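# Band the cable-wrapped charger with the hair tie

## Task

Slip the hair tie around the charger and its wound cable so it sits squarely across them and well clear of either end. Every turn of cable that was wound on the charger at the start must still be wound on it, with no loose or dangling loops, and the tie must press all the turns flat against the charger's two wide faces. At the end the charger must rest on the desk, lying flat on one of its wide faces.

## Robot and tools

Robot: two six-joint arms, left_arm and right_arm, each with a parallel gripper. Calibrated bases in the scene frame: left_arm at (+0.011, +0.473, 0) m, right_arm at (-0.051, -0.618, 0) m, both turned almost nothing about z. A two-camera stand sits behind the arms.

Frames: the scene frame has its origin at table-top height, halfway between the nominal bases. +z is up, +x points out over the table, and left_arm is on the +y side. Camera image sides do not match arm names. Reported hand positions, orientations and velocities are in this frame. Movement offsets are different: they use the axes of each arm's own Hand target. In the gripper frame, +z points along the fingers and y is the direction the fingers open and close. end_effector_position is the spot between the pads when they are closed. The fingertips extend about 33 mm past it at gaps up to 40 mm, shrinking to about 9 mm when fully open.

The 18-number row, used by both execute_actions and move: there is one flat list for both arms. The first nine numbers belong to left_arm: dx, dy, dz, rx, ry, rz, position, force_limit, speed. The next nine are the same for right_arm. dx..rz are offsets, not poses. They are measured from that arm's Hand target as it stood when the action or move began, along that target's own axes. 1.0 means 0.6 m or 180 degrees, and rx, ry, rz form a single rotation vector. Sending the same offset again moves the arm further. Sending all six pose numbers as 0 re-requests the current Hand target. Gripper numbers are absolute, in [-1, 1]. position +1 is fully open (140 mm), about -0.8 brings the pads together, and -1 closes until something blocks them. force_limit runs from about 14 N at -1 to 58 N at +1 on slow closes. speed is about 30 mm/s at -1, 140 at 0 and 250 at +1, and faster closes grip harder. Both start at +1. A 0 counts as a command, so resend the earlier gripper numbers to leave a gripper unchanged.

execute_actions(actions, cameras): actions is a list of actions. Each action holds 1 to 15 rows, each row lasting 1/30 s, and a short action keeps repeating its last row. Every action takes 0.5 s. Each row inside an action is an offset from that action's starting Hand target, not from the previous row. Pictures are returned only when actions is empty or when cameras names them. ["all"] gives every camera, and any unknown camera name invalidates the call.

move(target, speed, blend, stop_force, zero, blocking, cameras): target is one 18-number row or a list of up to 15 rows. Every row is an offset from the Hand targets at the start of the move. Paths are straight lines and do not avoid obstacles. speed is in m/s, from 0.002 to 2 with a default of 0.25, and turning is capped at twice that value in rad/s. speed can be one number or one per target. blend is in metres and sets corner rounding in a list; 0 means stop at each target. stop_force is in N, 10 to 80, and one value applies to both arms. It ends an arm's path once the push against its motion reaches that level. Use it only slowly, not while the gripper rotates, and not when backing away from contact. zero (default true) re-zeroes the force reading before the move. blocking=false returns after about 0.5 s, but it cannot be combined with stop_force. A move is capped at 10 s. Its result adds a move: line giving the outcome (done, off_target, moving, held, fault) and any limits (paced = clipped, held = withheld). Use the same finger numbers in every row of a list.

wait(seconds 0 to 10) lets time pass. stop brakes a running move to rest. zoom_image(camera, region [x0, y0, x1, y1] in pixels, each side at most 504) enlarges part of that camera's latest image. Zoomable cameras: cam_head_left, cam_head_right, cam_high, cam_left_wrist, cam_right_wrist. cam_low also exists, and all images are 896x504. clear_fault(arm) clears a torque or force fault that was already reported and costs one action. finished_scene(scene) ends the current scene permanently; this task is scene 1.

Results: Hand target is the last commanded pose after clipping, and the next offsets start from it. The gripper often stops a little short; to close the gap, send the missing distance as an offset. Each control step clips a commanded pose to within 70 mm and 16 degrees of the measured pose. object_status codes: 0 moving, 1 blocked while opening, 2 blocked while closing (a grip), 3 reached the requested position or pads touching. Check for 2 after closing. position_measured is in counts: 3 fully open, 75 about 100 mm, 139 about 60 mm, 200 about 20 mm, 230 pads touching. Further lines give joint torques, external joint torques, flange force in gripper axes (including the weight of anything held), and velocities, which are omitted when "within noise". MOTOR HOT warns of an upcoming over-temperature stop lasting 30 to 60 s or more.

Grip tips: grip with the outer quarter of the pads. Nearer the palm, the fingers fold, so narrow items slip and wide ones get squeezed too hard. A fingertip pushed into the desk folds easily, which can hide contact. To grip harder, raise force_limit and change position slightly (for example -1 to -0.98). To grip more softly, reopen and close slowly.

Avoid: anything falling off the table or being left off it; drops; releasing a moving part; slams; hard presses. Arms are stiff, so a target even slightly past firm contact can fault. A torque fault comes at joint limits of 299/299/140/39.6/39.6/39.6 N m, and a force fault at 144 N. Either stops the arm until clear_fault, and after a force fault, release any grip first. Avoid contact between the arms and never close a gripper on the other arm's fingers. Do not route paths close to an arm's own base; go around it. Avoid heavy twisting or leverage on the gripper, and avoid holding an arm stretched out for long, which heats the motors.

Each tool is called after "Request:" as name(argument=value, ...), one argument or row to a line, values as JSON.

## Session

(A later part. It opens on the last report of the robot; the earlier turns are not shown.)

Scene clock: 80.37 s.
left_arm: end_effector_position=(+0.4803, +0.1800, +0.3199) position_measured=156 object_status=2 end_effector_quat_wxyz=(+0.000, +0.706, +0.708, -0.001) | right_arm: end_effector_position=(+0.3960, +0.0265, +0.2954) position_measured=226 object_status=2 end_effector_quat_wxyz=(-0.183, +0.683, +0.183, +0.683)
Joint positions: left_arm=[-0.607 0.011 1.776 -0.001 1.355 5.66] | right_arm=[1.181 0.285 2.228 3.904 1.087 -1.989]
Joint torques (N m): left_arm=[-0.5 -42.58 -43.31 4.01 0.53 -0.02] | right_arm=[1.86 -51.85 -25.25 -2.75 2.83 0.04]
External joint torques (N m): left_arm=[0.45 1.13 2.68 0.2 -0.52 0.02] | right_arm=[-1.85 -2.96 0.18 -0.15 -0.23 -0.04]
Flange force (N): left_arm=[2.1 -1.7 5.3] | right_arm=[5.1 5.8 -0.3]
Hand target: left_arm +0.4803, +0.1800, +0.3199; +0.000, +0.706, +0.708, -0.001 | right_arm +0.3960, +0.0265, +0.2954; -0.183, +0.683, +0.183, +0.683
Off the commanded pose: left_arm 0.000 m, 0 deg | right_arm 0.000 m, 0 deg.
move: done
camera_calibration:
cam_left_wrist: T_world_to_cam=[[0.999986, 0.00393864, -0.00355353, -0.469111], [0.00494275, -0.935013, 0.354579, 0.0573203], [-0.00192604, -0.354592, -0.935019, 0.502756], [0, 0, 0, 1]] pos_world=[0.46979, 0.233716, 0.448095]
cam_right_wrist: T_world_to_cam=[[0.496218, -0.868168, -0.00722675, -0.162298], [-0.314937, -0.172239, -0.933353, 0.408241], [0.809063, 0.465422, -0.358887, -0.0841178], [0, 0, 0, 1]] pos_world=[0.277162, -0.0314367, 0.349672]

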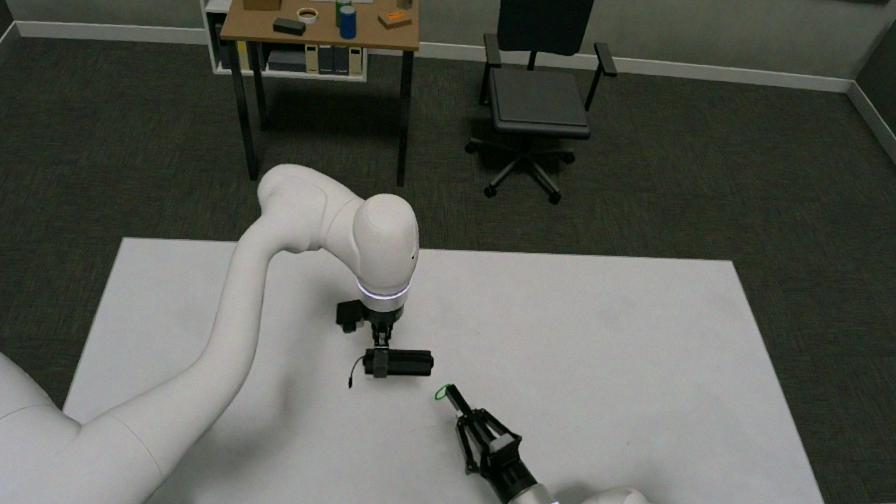

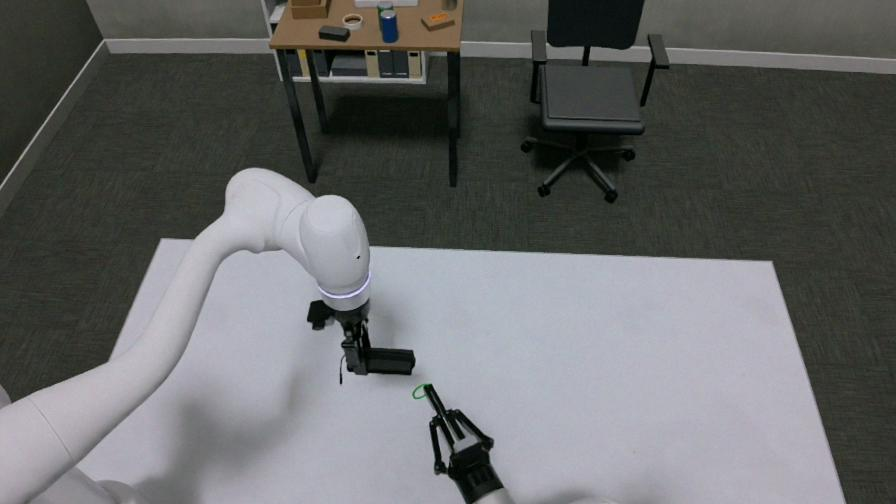

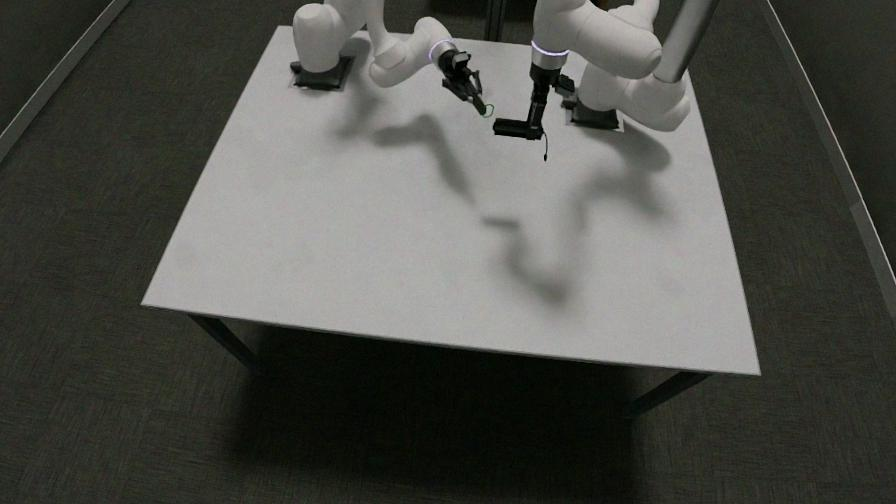

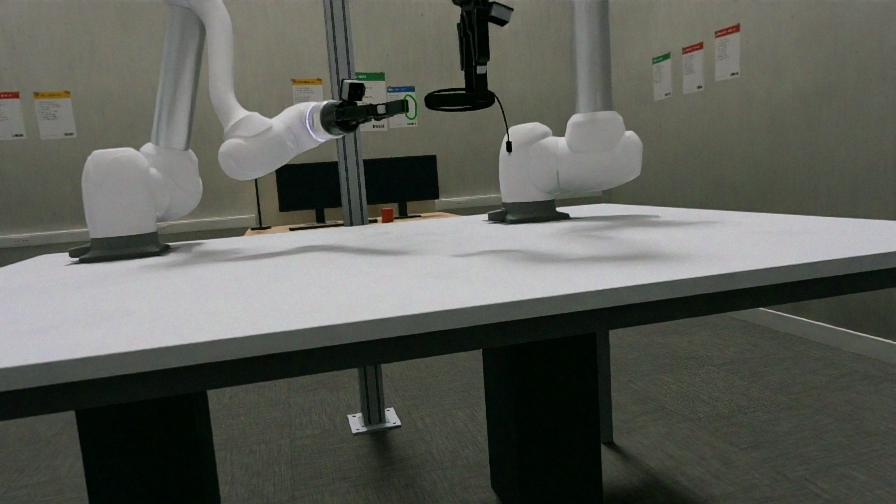

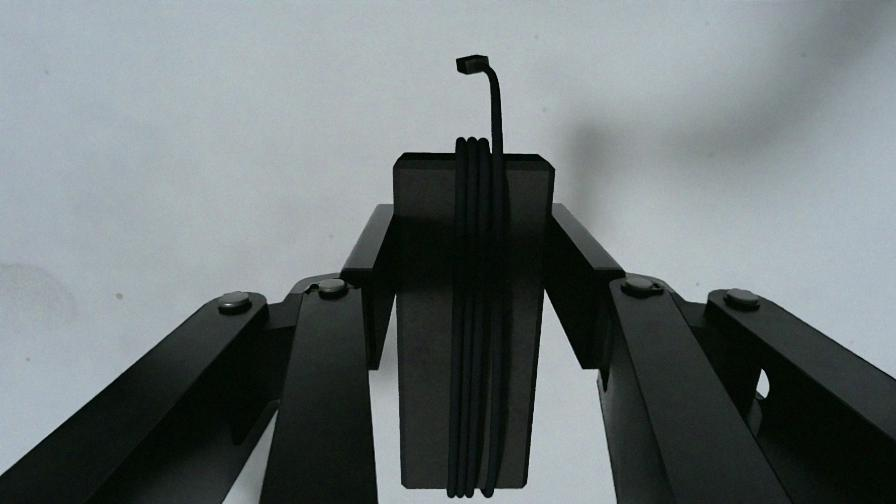

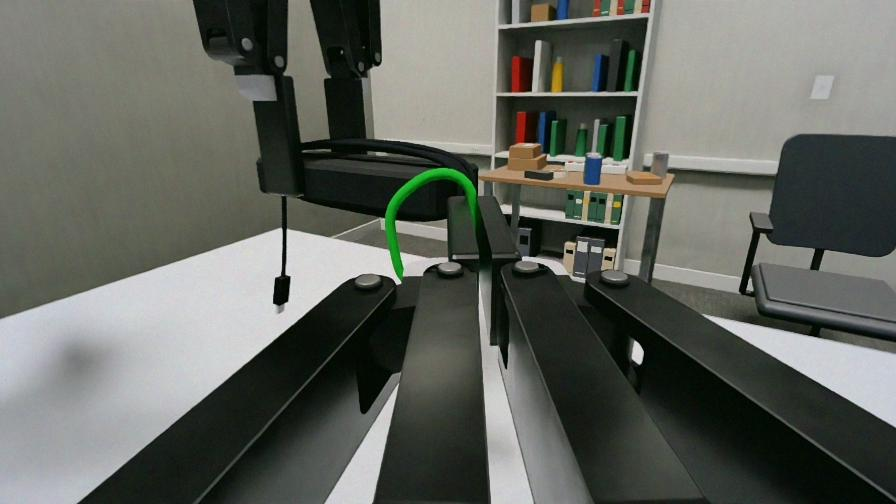

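Request:
move(
  target=[0,0,0,0,0,0,-1,0.4,-1,0,0,0.0833,0,0,0,-1,-0.4,-1],
  speed=0.05,
  cameras=["cam_right_wrist","cam_left_wrist","cam_head_left","cam_high","cam_low"],
)

Request:
zoom_image(
  camera="cam_right_wrist",
  region=[340, 110, 560, 290],
)

Request:
zoom_image(
  camera="cam_left_wrist",
  region=[340, 380, 560, 504],
)

Request:
zoom_image(
  camera="cam_head_left",
  region=[380, 330, 500, 430],
)

Request:
zoom_image(
  camera="cam_low",
  region=[360, 60, 520, 160],
)

Scene clock: 82.77 s.
left_arm: end_effector_position=(+0.4803, +0.1800, +0.3199) position_measured=156 object_status=2 end_effector_quat_wxyz=(+0.000, +0.706, +0.708, -0.001) | right_arm: end_effector_position=(+0.4393, +0.0514, +0.2954) position_measured=226 object_status=2 end_effector_quat_wxyz=(-0.183, +0.683, +0.183, +0.683)
Joint positions: left_arm=[-0.607 0.011 1.776 -0.001 1.355 5.66] | right_arm=[1.125 0.33 2.157 3.855 1.045 -1.981]
Joint torques (N m): left_arm=[-0.65 -42.45 -43.67 4.01 0.43 -0.01] | right_arm=[2.38 -56.18 -26.79 -2.81 2.89 0.08]
External joint torques (N m): left_arm=[0.66 0.54 2.94 0.2 -0.41 0.01] | right_arm=[-2.29 -4.45 0.66 -0.19 -0.28 -0.09]
Flange force (N): left_arm=[3.1 -2.6 5.3] | right_arm=[6.9 7.8 -2.3]
Hand target: left_arm +0.4803, +0.1800, +0.3199; +0.000, +0.706, +0.708, -0.001 | right_arm +0.4393, +0.0515, +0.2954; -0.183, +0.683, +0.183, +0.683
Off the commanded pose: left_arm 0.000 m, 0 deg | right_arm 0.000 m, 0 deg.
move: done
camera_calibration:
cam_left_wrist: T_world_to_cam=[[0.999986, 0.00393864, -0.00355353, -0.469111], [0.00494275, -0.935013, 0.354579, 0.0573203], [-0.00192604, -0.354592, -0.935019, 0.502756], [0, 0, 0, 1]] pos_world=[0.46979, 0.233716, 0.448095]
cam_right_wrist: T_world_to_cam=[[0.496218, -0.868168, -0.00722675, -0.162031], [-0.314937, -0.172239, -0.933353, 0.426153], [0.809063, 0.465422, -0.358887, -0.130705], [0, 0, 0, 1]] pos_world=[0.320362, -0.00643675, 0.349672]
Images, in order (width x height): cam_head_left 896x504, cam_high 896x504, cam_low 896x504, cam_left_wrist 896x504, cam_right_wrist 896x504.

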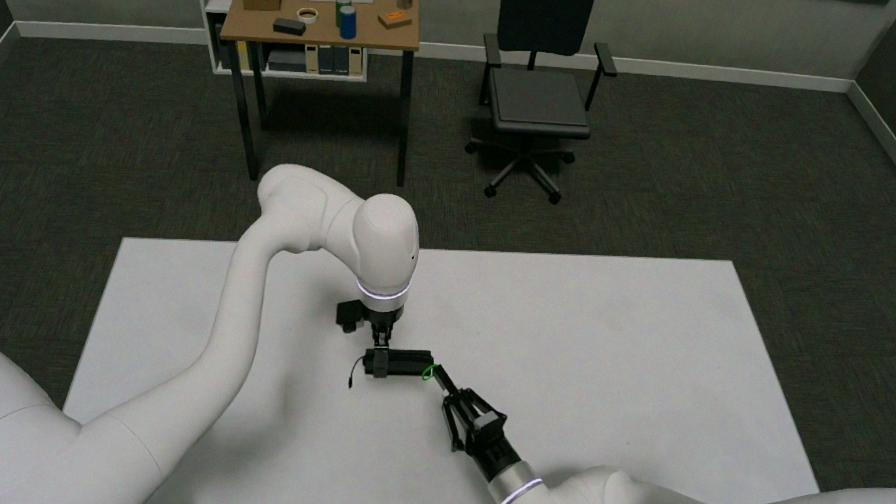

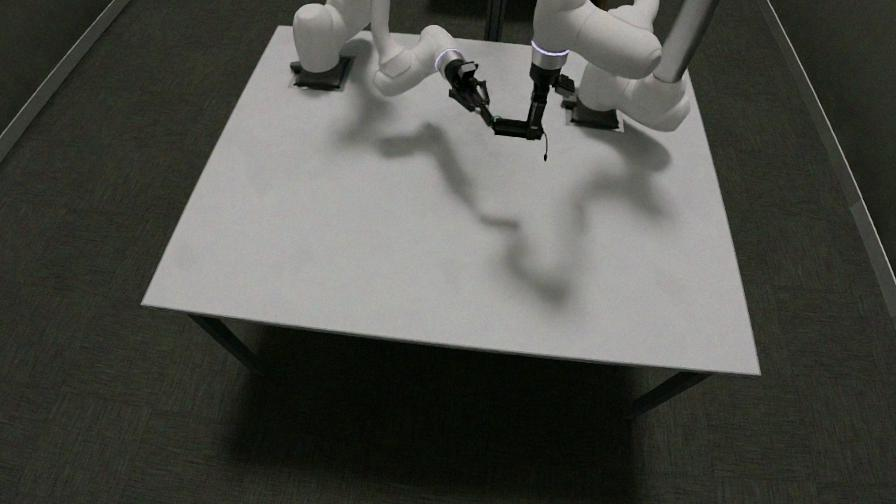

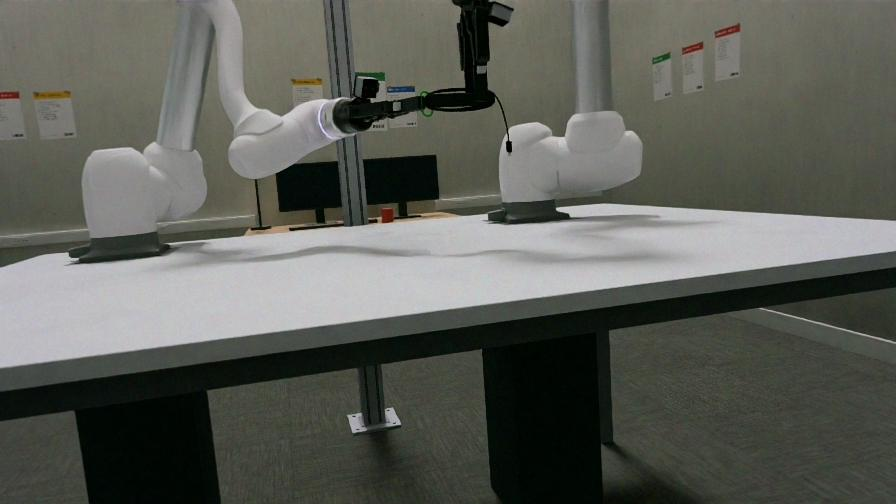

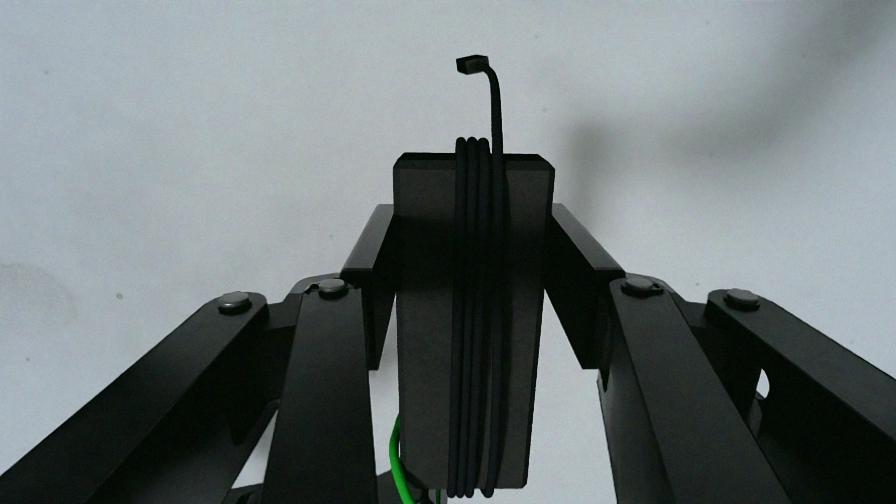

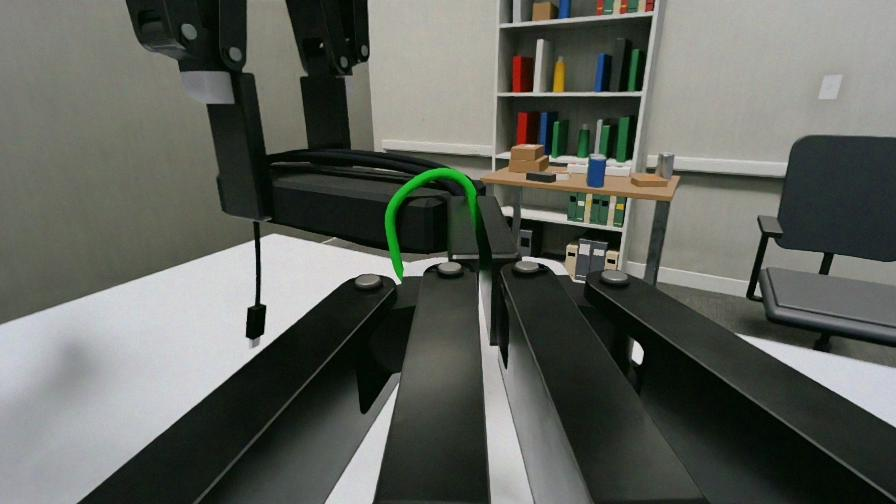

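Scaled by 2.291 from the camera's 896x504 image, which has a finer 1280x720 frame.

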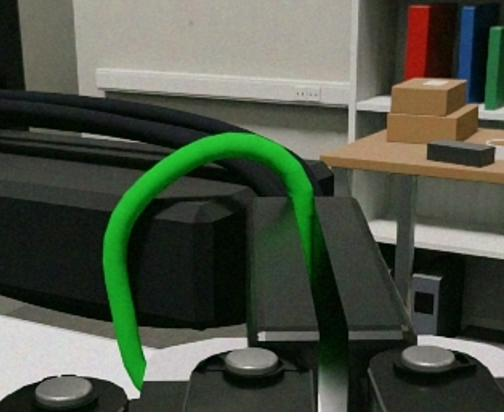

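Scaled by 2.291 from the camera's 896x504 image, which has a finer 1280x720 frame.

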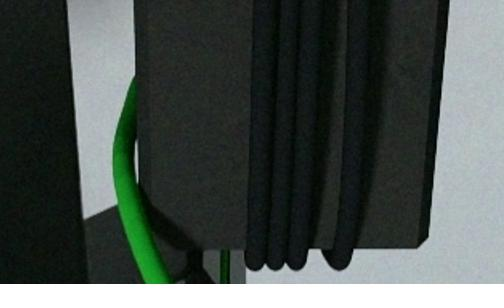

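Scaled by 4.200 from the camera's 896x504 image, which has a finer 1280x720 frame.

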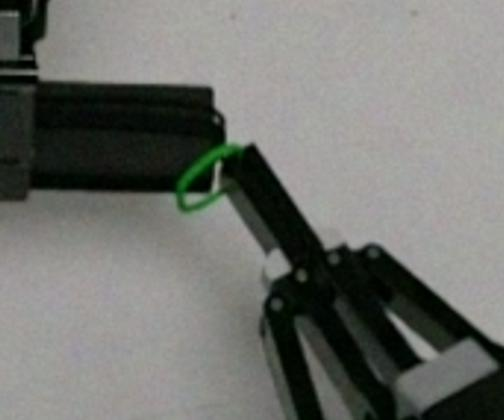

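Scaled by 3.150 from the camera's 896x504 image, which has a finer 1280x720 frame.

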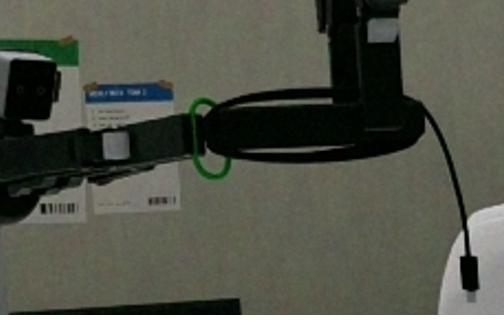

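Request:
move(
  target=[
    [0,0,0,0,0,0,-1,0.4,-1,0,0.0286,0.0035,0.0833,0,0,-1,-0.4,-1],
    [0,0,0,0,0,0,-1,0.4,-1,0,0.0507,0.0284,0.1667,0,0,-1,-0.4,-1],
  ],
  speed=0.08,
  blend=[0.004,0],
  cameras=["cam_right_wrist","cam_left_wrist","cam_head_left","cam_low"],
)

Request:
zoom_image(
  camera="cam_right_wrist",
  region=[340, 110, 560, 290],
)

Request:
zoom_image(
  camera="cam_left_wrist",
  region=[340, 380, 560, 504],
)

Request:
zoom_image(
  camera="cam_head_left",
  region=[380, 330, 500, 430],
)

Request:
zoom_image(
  camera="cam_low",
  region=[360, 60, 520, 160],
)

Scene clock: 88.37 s.
left_arm: end_effector_position=(+0.4803, +0.1800, +0.3199) position_measured=156 object_status=2 end_effector_quat_wxyz=(+0.000, +0.706, +0.708, -0.001) | right_arm: end_effector_position=(+0.4692, +0.0336, +0.2954) position_measured=226 object_status=2 end_effector_quat_wxyz=(-0.353, +0.613, +0.353, +0.612)
Joint positions: left_arm=[-0.607 0.011 1.776 -0.001 1.355 5.66] | right_arm=[0.731 0.289 2.222 2.757 0.975 -1.348]
Joint torques (N m): left_arm=[-0.68 -42.11 -43.12 4.12 0.5 -0.06] | right_arm=[1.74 -56.12 -29.83 -1.93 3.06 0.03]
External joint torques (N m): left_arm=[0.65 0.4 2.44 0.09 -0.48 0.06] | right_arm=[-1.55 -3.6 0.4 0.02 -0.28 -0.03]
Flange force (N): left_arm=[2.8 -2.1 4.6] | right_arm=[6.2 1.5 -5.6]
Hand target: left_arm +0.4803, +0.1800, +0.3199; +0.000, +0.706, +0.708, -0.001 | right_arm +0.4693, +0.0336, +0.2954; -0.353, +0.613, +0.353, +0.612
Off the commanded pose: left_arm 0.000 m, 0 deg | right_arm 0.000 m, 0 deg.
move: done
camera_calibration:
cam_left_wrist: T_world_to_cam=[[0.999986, 0.00393864, -0.00355353, -0.469111], [0.00494275, -0.935013, 0.354579, 0.0573203], [-0.00192604, -0.354592, -0.935019, 0.502756], [0, 0, 0, 1]] pos_world=[0.46979, 0.233716, 0.448095]
cam_right_wrist: T_world_to_cam=[[0.863811, -0.503764, -0.00726605, -0.377126], [-0.186757, -0.306772, -0.933281, 0.376864], [0.467924, 0.807535, -0.359075, 0.00192684], [0, 0, 0, 1]] pos_world=[0.395246, -0.0759271, 0.349672]
Images, in order (width x height): cam_head_left 896x504, cam_low 896x504, cam_left_wrist 896x504, cam_right_wrist 896x504.

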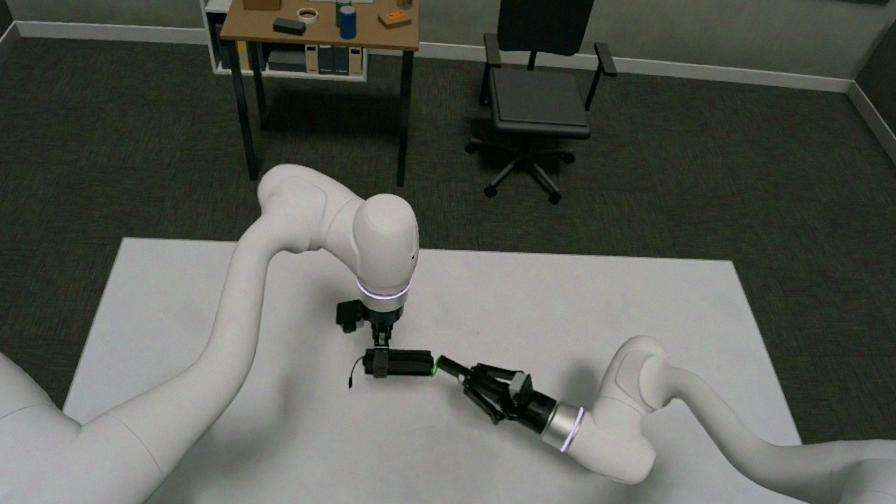

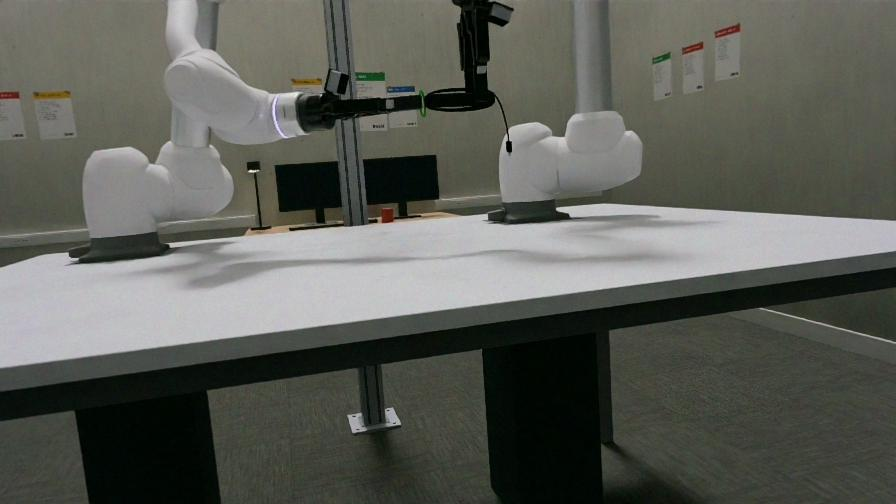

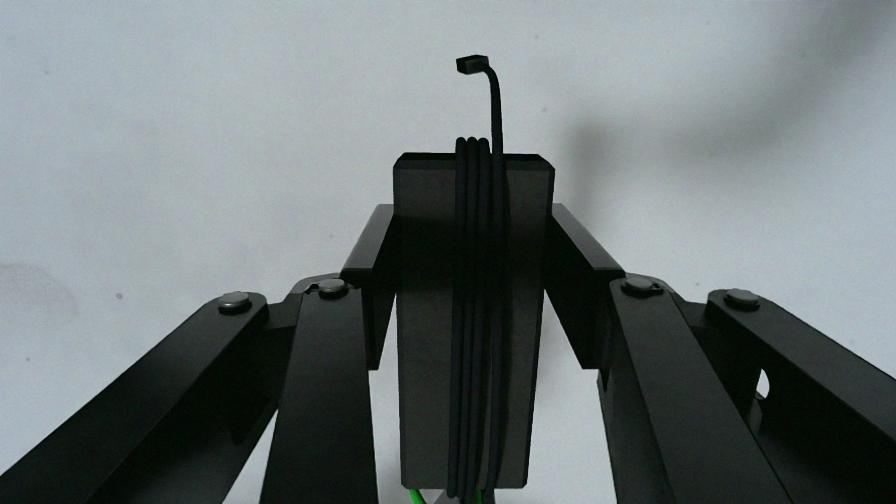

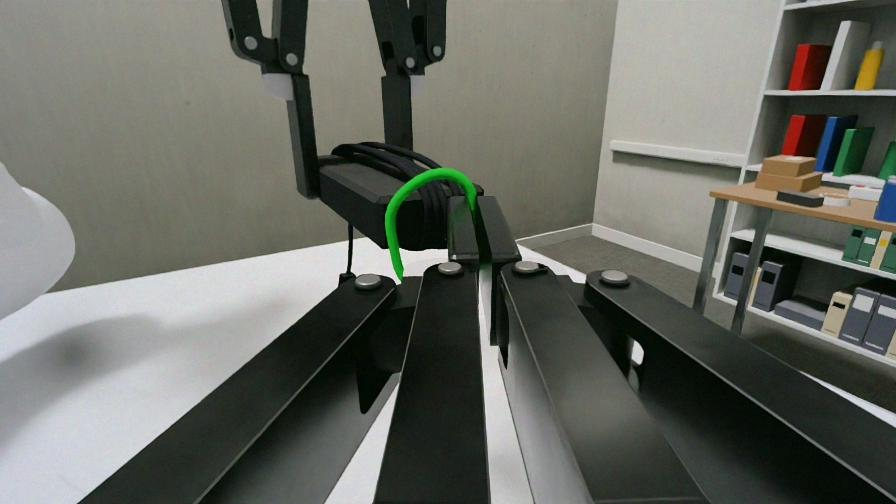

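Scaled by 2.291 from the camera's 896x504 image, which has a finer 1280x720 frame.

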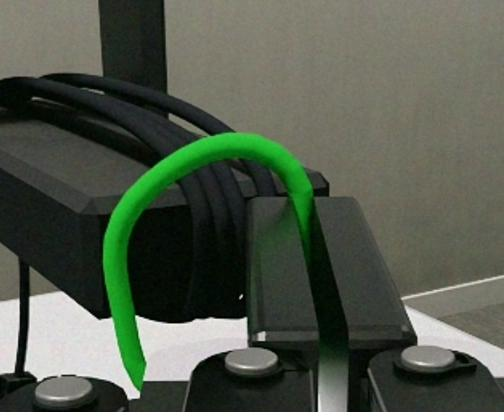

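Scaled by 2.291 from the camera's 896x504 image, which has a finer 1280x720 frame.

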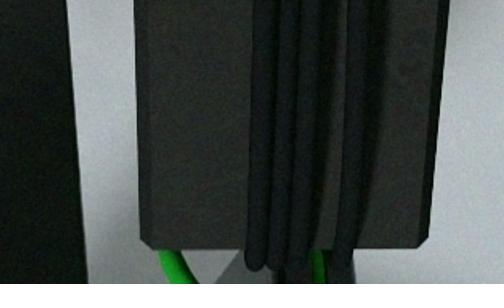

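Scaled by 4.200 from the camera's 896x504 image, which has a finer 1280x720 frame.

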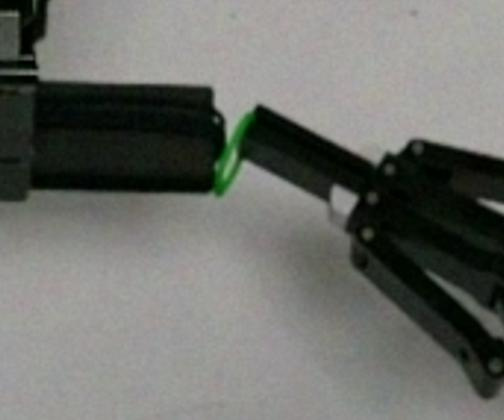

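Scaled by 3.150 from the camera's 896x504 image, which has a finer 1280x720 frame.

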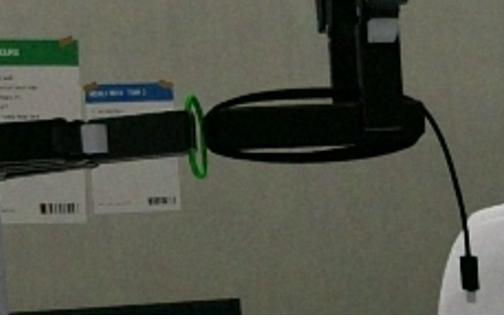

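Request:
move(
  target=[
    [0.1167,-0.0505,0.3665,0,0,0,-1,0.4,-1,-0.1065,0.1446,0.0188,0.1306,-0.4873,-0.1306,-1,-0.4,-1],
    [0.1167,-0.0505,0.469,0,0,0,-1,0.4,-1,-0.1065,0.1446,0.0188,0.1306,-0.4873,-0.1306,-1,-0.4,-1],
  ],
  speed=[0.25,0.06],
  cameras=["cam_right_wrist","cam_left_wrist","cam_head_left","cam_low"],
)

Scene clock: 102.90 s.
left_arm: end_effector_position=(+0.4495, +0.2498, +0.0386) position_measured=156 object_status=2 end_effector_quat_wxyz=(+0.000, +0.706, +0.708, -0.001) | right_arm: end_effector_position=(+0.5500, -0.0001, +0.2315) position_measured=226 object_status=2 end_effector_quat_wxyz=(+0.000, +0.707, +0.707, +0.000)
Joint positions: left_arm=[-0.527 0.154 2.199 -0.001 0.789 5.74] | right_arm=[0.759 0.534 1.257 0 1.35 0.759]
Joint torques (N m): left_arm=[-0.83 -45.5 -30.4 2.75 0.21 -0.04] | right_arm=[2.31 -91.07 -42.32 4.52 0.3 0.07]
External joint torques (N m): left_arm=[0.86 0.16 0.79 0.33 -0.19 0.04] | right_arm=[-2.18 -4.81 0.42 -0.18 -0.34 -0.07]
Flange force (N): left_arm=[2.1 -0.2 1.2] | right_arm=[-8.6 -4.7 -0.7]
Hand target: left_arm +0.4495, +0.2498, +0.0385; +0.000, +0.706, +0.708, -0.001 | right_arm +0.5500, -0.0001, +0.2315; +0.000, +0.707, +0.707, +0.000
Off the commanded pose: left_arm 0.000 m, 0 deg | right_arm 0.000 m, 0 deg.
move: done
camera_calibration:
cam_left_wrist: T_world_to_cam=[[0.999986, 0.00393864, -0.00355353, -0.439587], [0.00494275, -0.935013, 0.354579, 0.222515], [-0.00192604, -0.354592, -0.935019, 0.264333], [0, 0, 0, 1]] pos_world=[0.43899, 0.303516, 0.166695]
cam_right_wrist: T_world_to_cam=[[0.999957, -0.00842115, 0.0038717, -0.54172], [-0.00924946, -0.933454, 0.358579, -0.0747357], [0.000594405, -0.358599, -0.933491, 0.358328], [0, 0, 0, 1]] pos_world=[0.540792, 0.0541719, 0.363392]
Images, in order (width x height): cam_head_left 896x504, cam_low 896x504, cam_left_wrist 896x504, cam_right_wrist 896x504.

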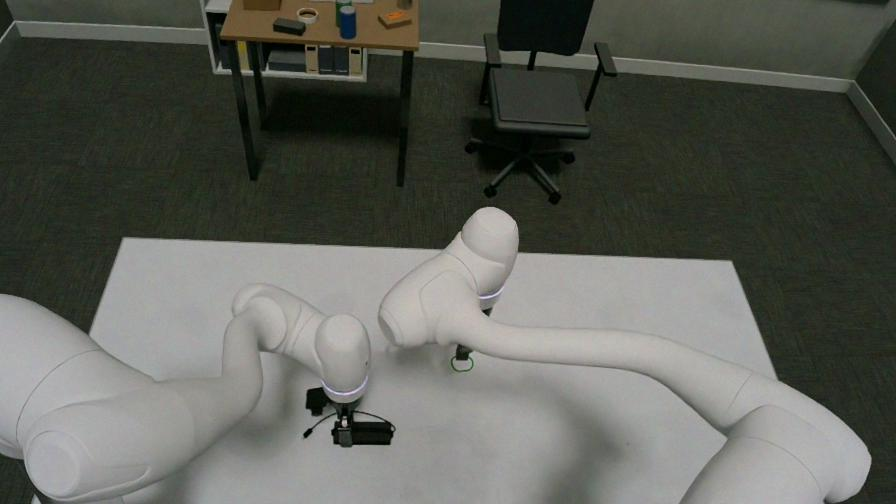

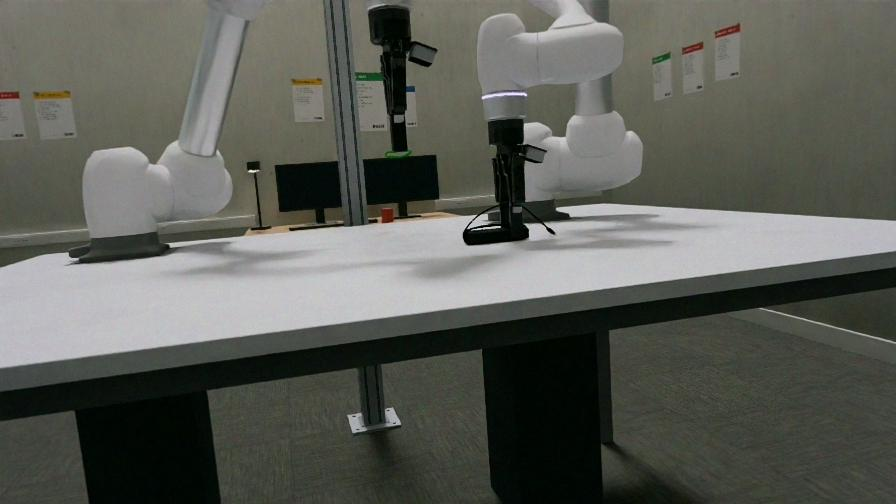

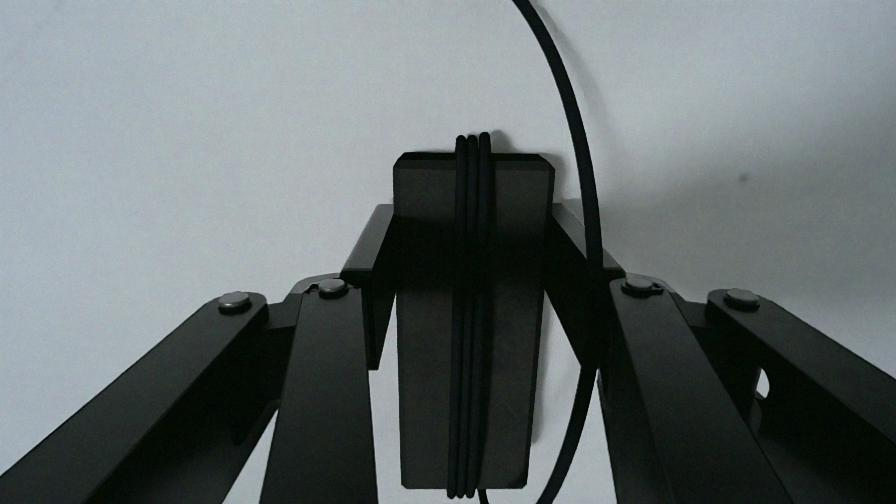

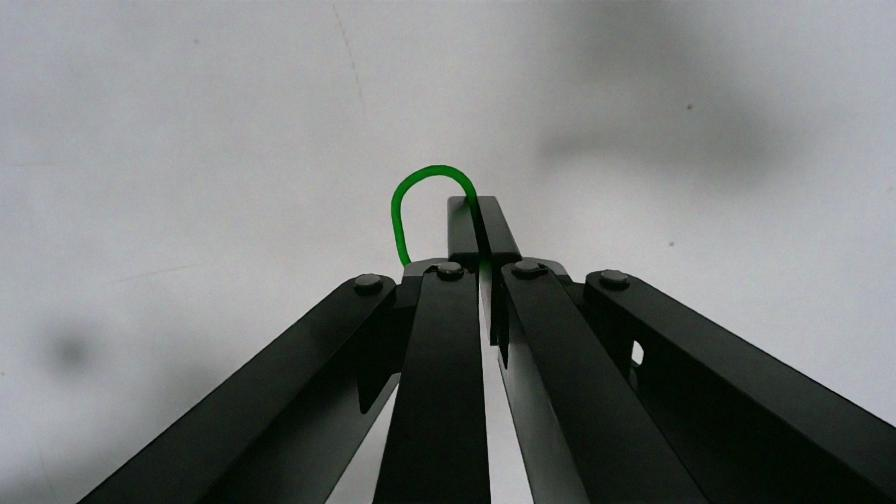

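Request:
zoom_image(
  camera="cam_head_left",
  region=[280, 370, 420, 460],
)

Request:
zoom_image(
  camera="cam_low",
  region=[440, 180, 580, 260],
)

Request:
zoom_image(
  camera="cam_left_wrist",
  region=[380, 80, 640, 504],
)

Scaled by 3.600 from the camera's 896x504 image, which has a finer 1280x720 frame.

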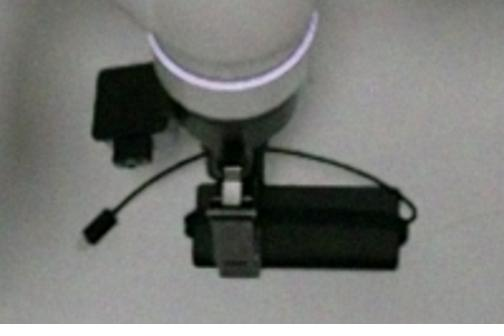

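Scaled by 3.600 from the camera's 896x504 image, which has a finer 1280x720 frame.

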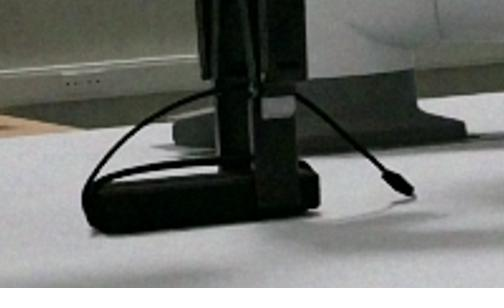

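Scaled by 1.189 from the camera's 896x504 image, which has a finer 1280x720 frame.

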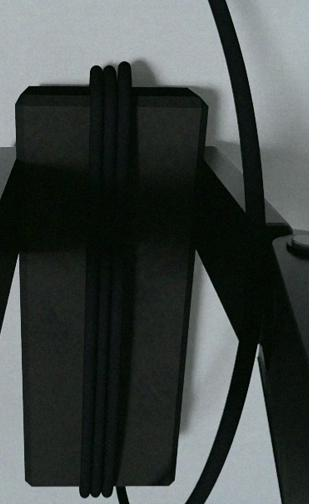

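Request:
move(
  target=[
    [0,0,-0.25,0,0,0,-1,0.4,-1,0,0,0,0,0,0,-1,-0.4,-1],
  ],
  speed=0.1,
  cameras=["cam_left_wrist","cam_head_left","cam_low"],
)

Request:
zoom_image(
  camera="cam_low",
  region=[430, 100, 590, 220],
)

Request:
zoom_image(
  camera="cam_left_wrist",
  region=[380, 0, 640, 504],
)

Scene clock: 105.57 s.
left_arm: end_effector_position=(+0.4496, +0.2499, +0.1885) position_measured=156 object_status=2 end_effector_quat_wxyz=(+0.000, +0.706, +0.708, -0.001) | right_arm: end_effector_position=(+0.5500, -0.0001, +0.2315) position_measured=226 object_status=2 end_effector_quat_wxyz=(+0.000, +0.707, +0.707, +0.000)
Joint positions: left_arm=[-0.527 -0.012 2.05 -0.001 1.105 5.74] | right_arm=[0.759 0.534 1.257 0 1.35 0.759]
Joint torques (N m): left_arm=[-0.36 -34.89 -40.16 3.69 0.68 -0.09] | right_arm=[1.7 -91.07 -42.15 4.52 0.3 0.08]
External joint torques (N m): left_arm=[0.36 -1.11 2.94 0.16 -0.66 0.09] | right_arm=[-1.92 -4.62 0.29 -0.2 -0.34 -0.08]
Flange force (N): left_arm=[3.7 -5.3 4.0] | right_arm=[-8.0 -4.5 -0.8]
Hand target: left_arm +0.4496, +0.2499, +0.1885; +0.000, +0.706, +0.708, -0.001 | right_arm +0.5500, -0.0001, +0.2315; +0.000, +0.707, +0.707, +0.000
Off the commanded pose: left_arm 0.000 m, 0 deg | right_arm 0.000 m, 0 deg.
move: done
camera_calibration:
cam_left_wrist: T_world_to_cam=[[0.999986, 0.00393864, -0.00355353, -0.439254], [0.00494275, -0.935013, 0.354579, 0.169363], [-0.00192604, -0.354592, -0.935019, 0.404493], [0, 0, 0, 1]] pos_world=[0.43919, 0.303516, 0.316595]
Images, in order (width x height): cam_head_left 896x504, cam_low 896x504, cam_left_wrist 896x504.

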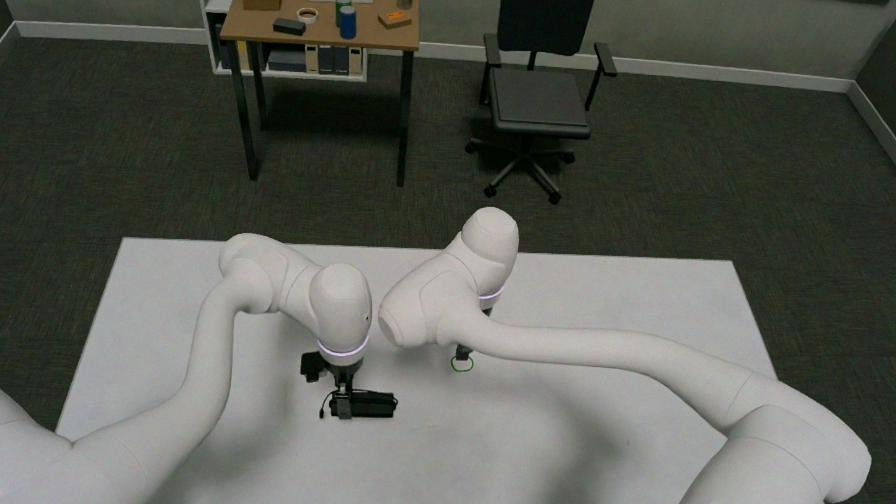

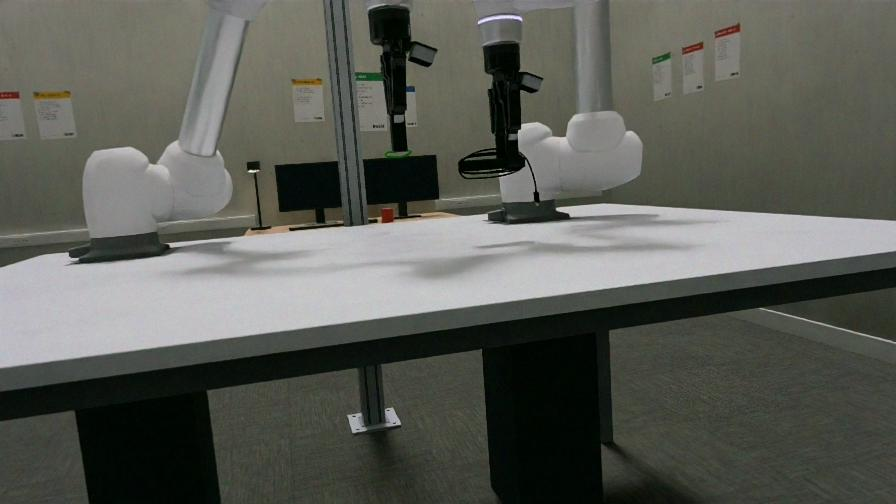

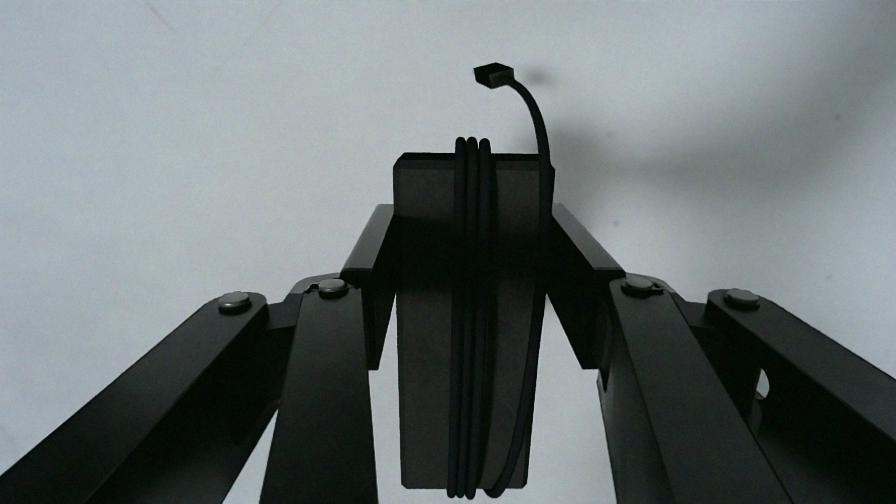

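Scaled by 3.150 from the camera's 896x504 image, which has a finer 1280x720 frame.

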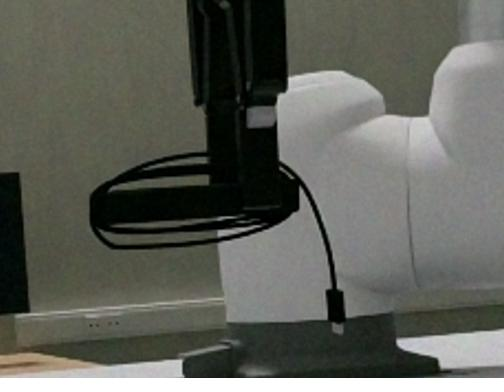

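Scaled by 1.000.

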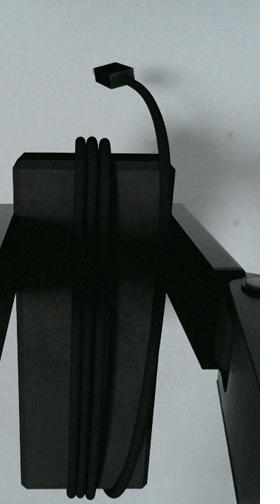

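Request:
move(
  target=[
    [0.1002,-0.0327,0.0808,0,0,0,-1,0.4,-1,0,0,0,0,0,0,-1,-0.4,-1],
    [-0.0665,0.0173,0.2497,0,0,0,-1,0.4,-1,0,0,0,0,0,0,-1,-0.4,-1],
  ],
  speed=[0.15,0.05],
  cameras=["cam_left_wrist","cam_head_left","cam_low"],
)

Request:
zoom_image(
  camera="cam_low",
  region=[420, 180, 580, 270],
)

Request:
zoom_image(
  camera="cam_left_wrist",
  region=[380, 0, 640, 504],
)

Scene clock: 110.10 s.
left_arm: end_effector_position=(+0.4599, +0.2100, +0.0388) position_measured=156 object_status=2 end_effector_quat_wxyz=(+0.000, +0.706, +0.708, -0.001) | right_arm: end_effector_position=(+0.5500, -0.0001, +0.2315) position_measured=226 object_status=2 end_effector_quat_wxyz=(+0.000, +0.707, +0.707, +0.000)
Joint positions: left_arm=[-0.582 0.193 2.149 -0.001 0.8 5.685] | right_arm=[0.759 0.534 1.257 0 1.35 0.759]
Joint torques (N m): left_arm=[-1.35 -43.08 -30.52 2.12 -0.91 -0.13] | right_arm=[1.54 -91.31 -42.23 4.52 0.32 0.04]
External joint torques (N m): left_arm=[1.35 -6.3 0.72 0.97 0.93 0.13] | right_arm=[-1.44 -4.47 0.34 -0.18 -0.36 -0.04]
Flange force (N): left_arm=[7.2 -6.7 -9.9] | right_arm=[-7.4 -4.8 -0.7]
Hand target: left_arm +0.4600, +0.2099, +0.0387; +0.000, +0.706, +0.708, -0.001 | right_arm +0.5500, -0.0001, +0.2315; +0.000, +0.707, +0.707, +0.000
Off the commanded pose: left_arm 0.000 m, 0 deg | right_arm 0.000 m, 0 deg.
move: done
camera_calibration:
cam_left_wrist: T_world_to_cam=[[0.999985, 0.00403288, -0.00358759, -0.449948], [0.00504295, -0.935012, 0.354579, 0.18504], [-0.00192446, -0.354592, -0.935019, 0.250391], [0, 0, 0, 1]] pos_world=[0.44949, 0.263616, 0.166895]
Images, in order (width x height): cam_head_left 896x504, cam_low 896x504, cam_left_wrist 896x504.

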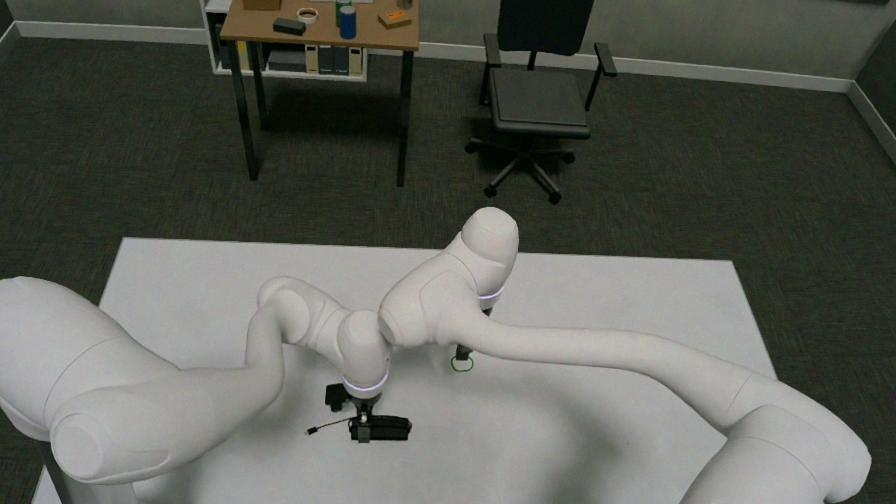

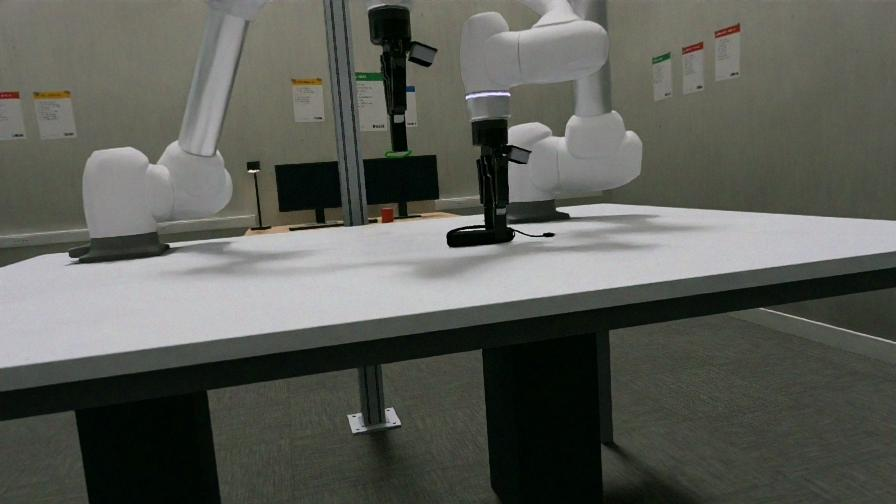

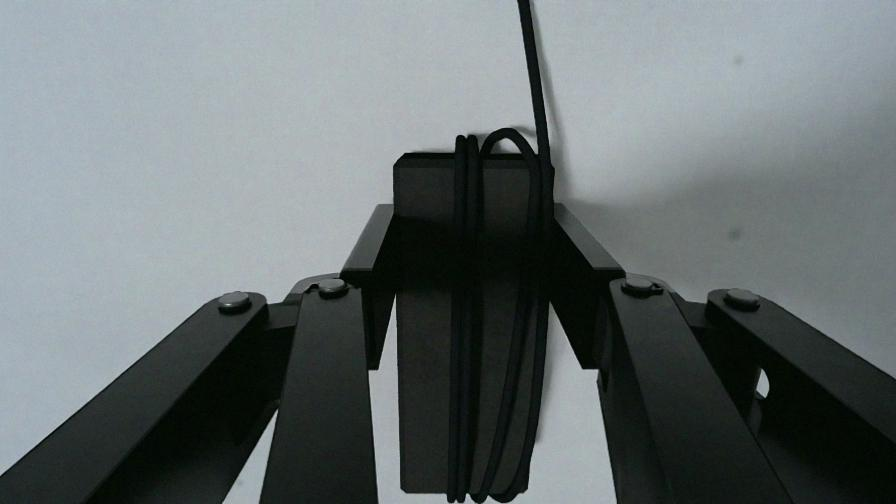

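Scaled by 3.150 from the camera's 896x504 image, which has a finer 1280x720 frame.

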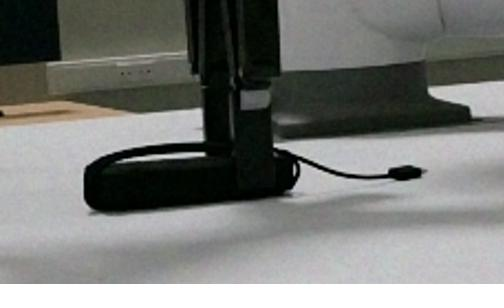

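Scaled by 1.000.

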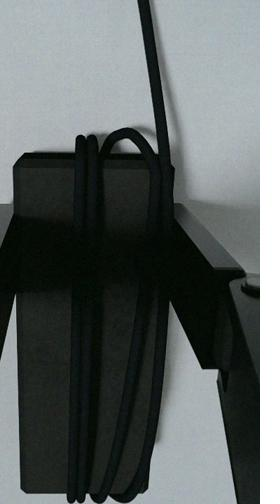

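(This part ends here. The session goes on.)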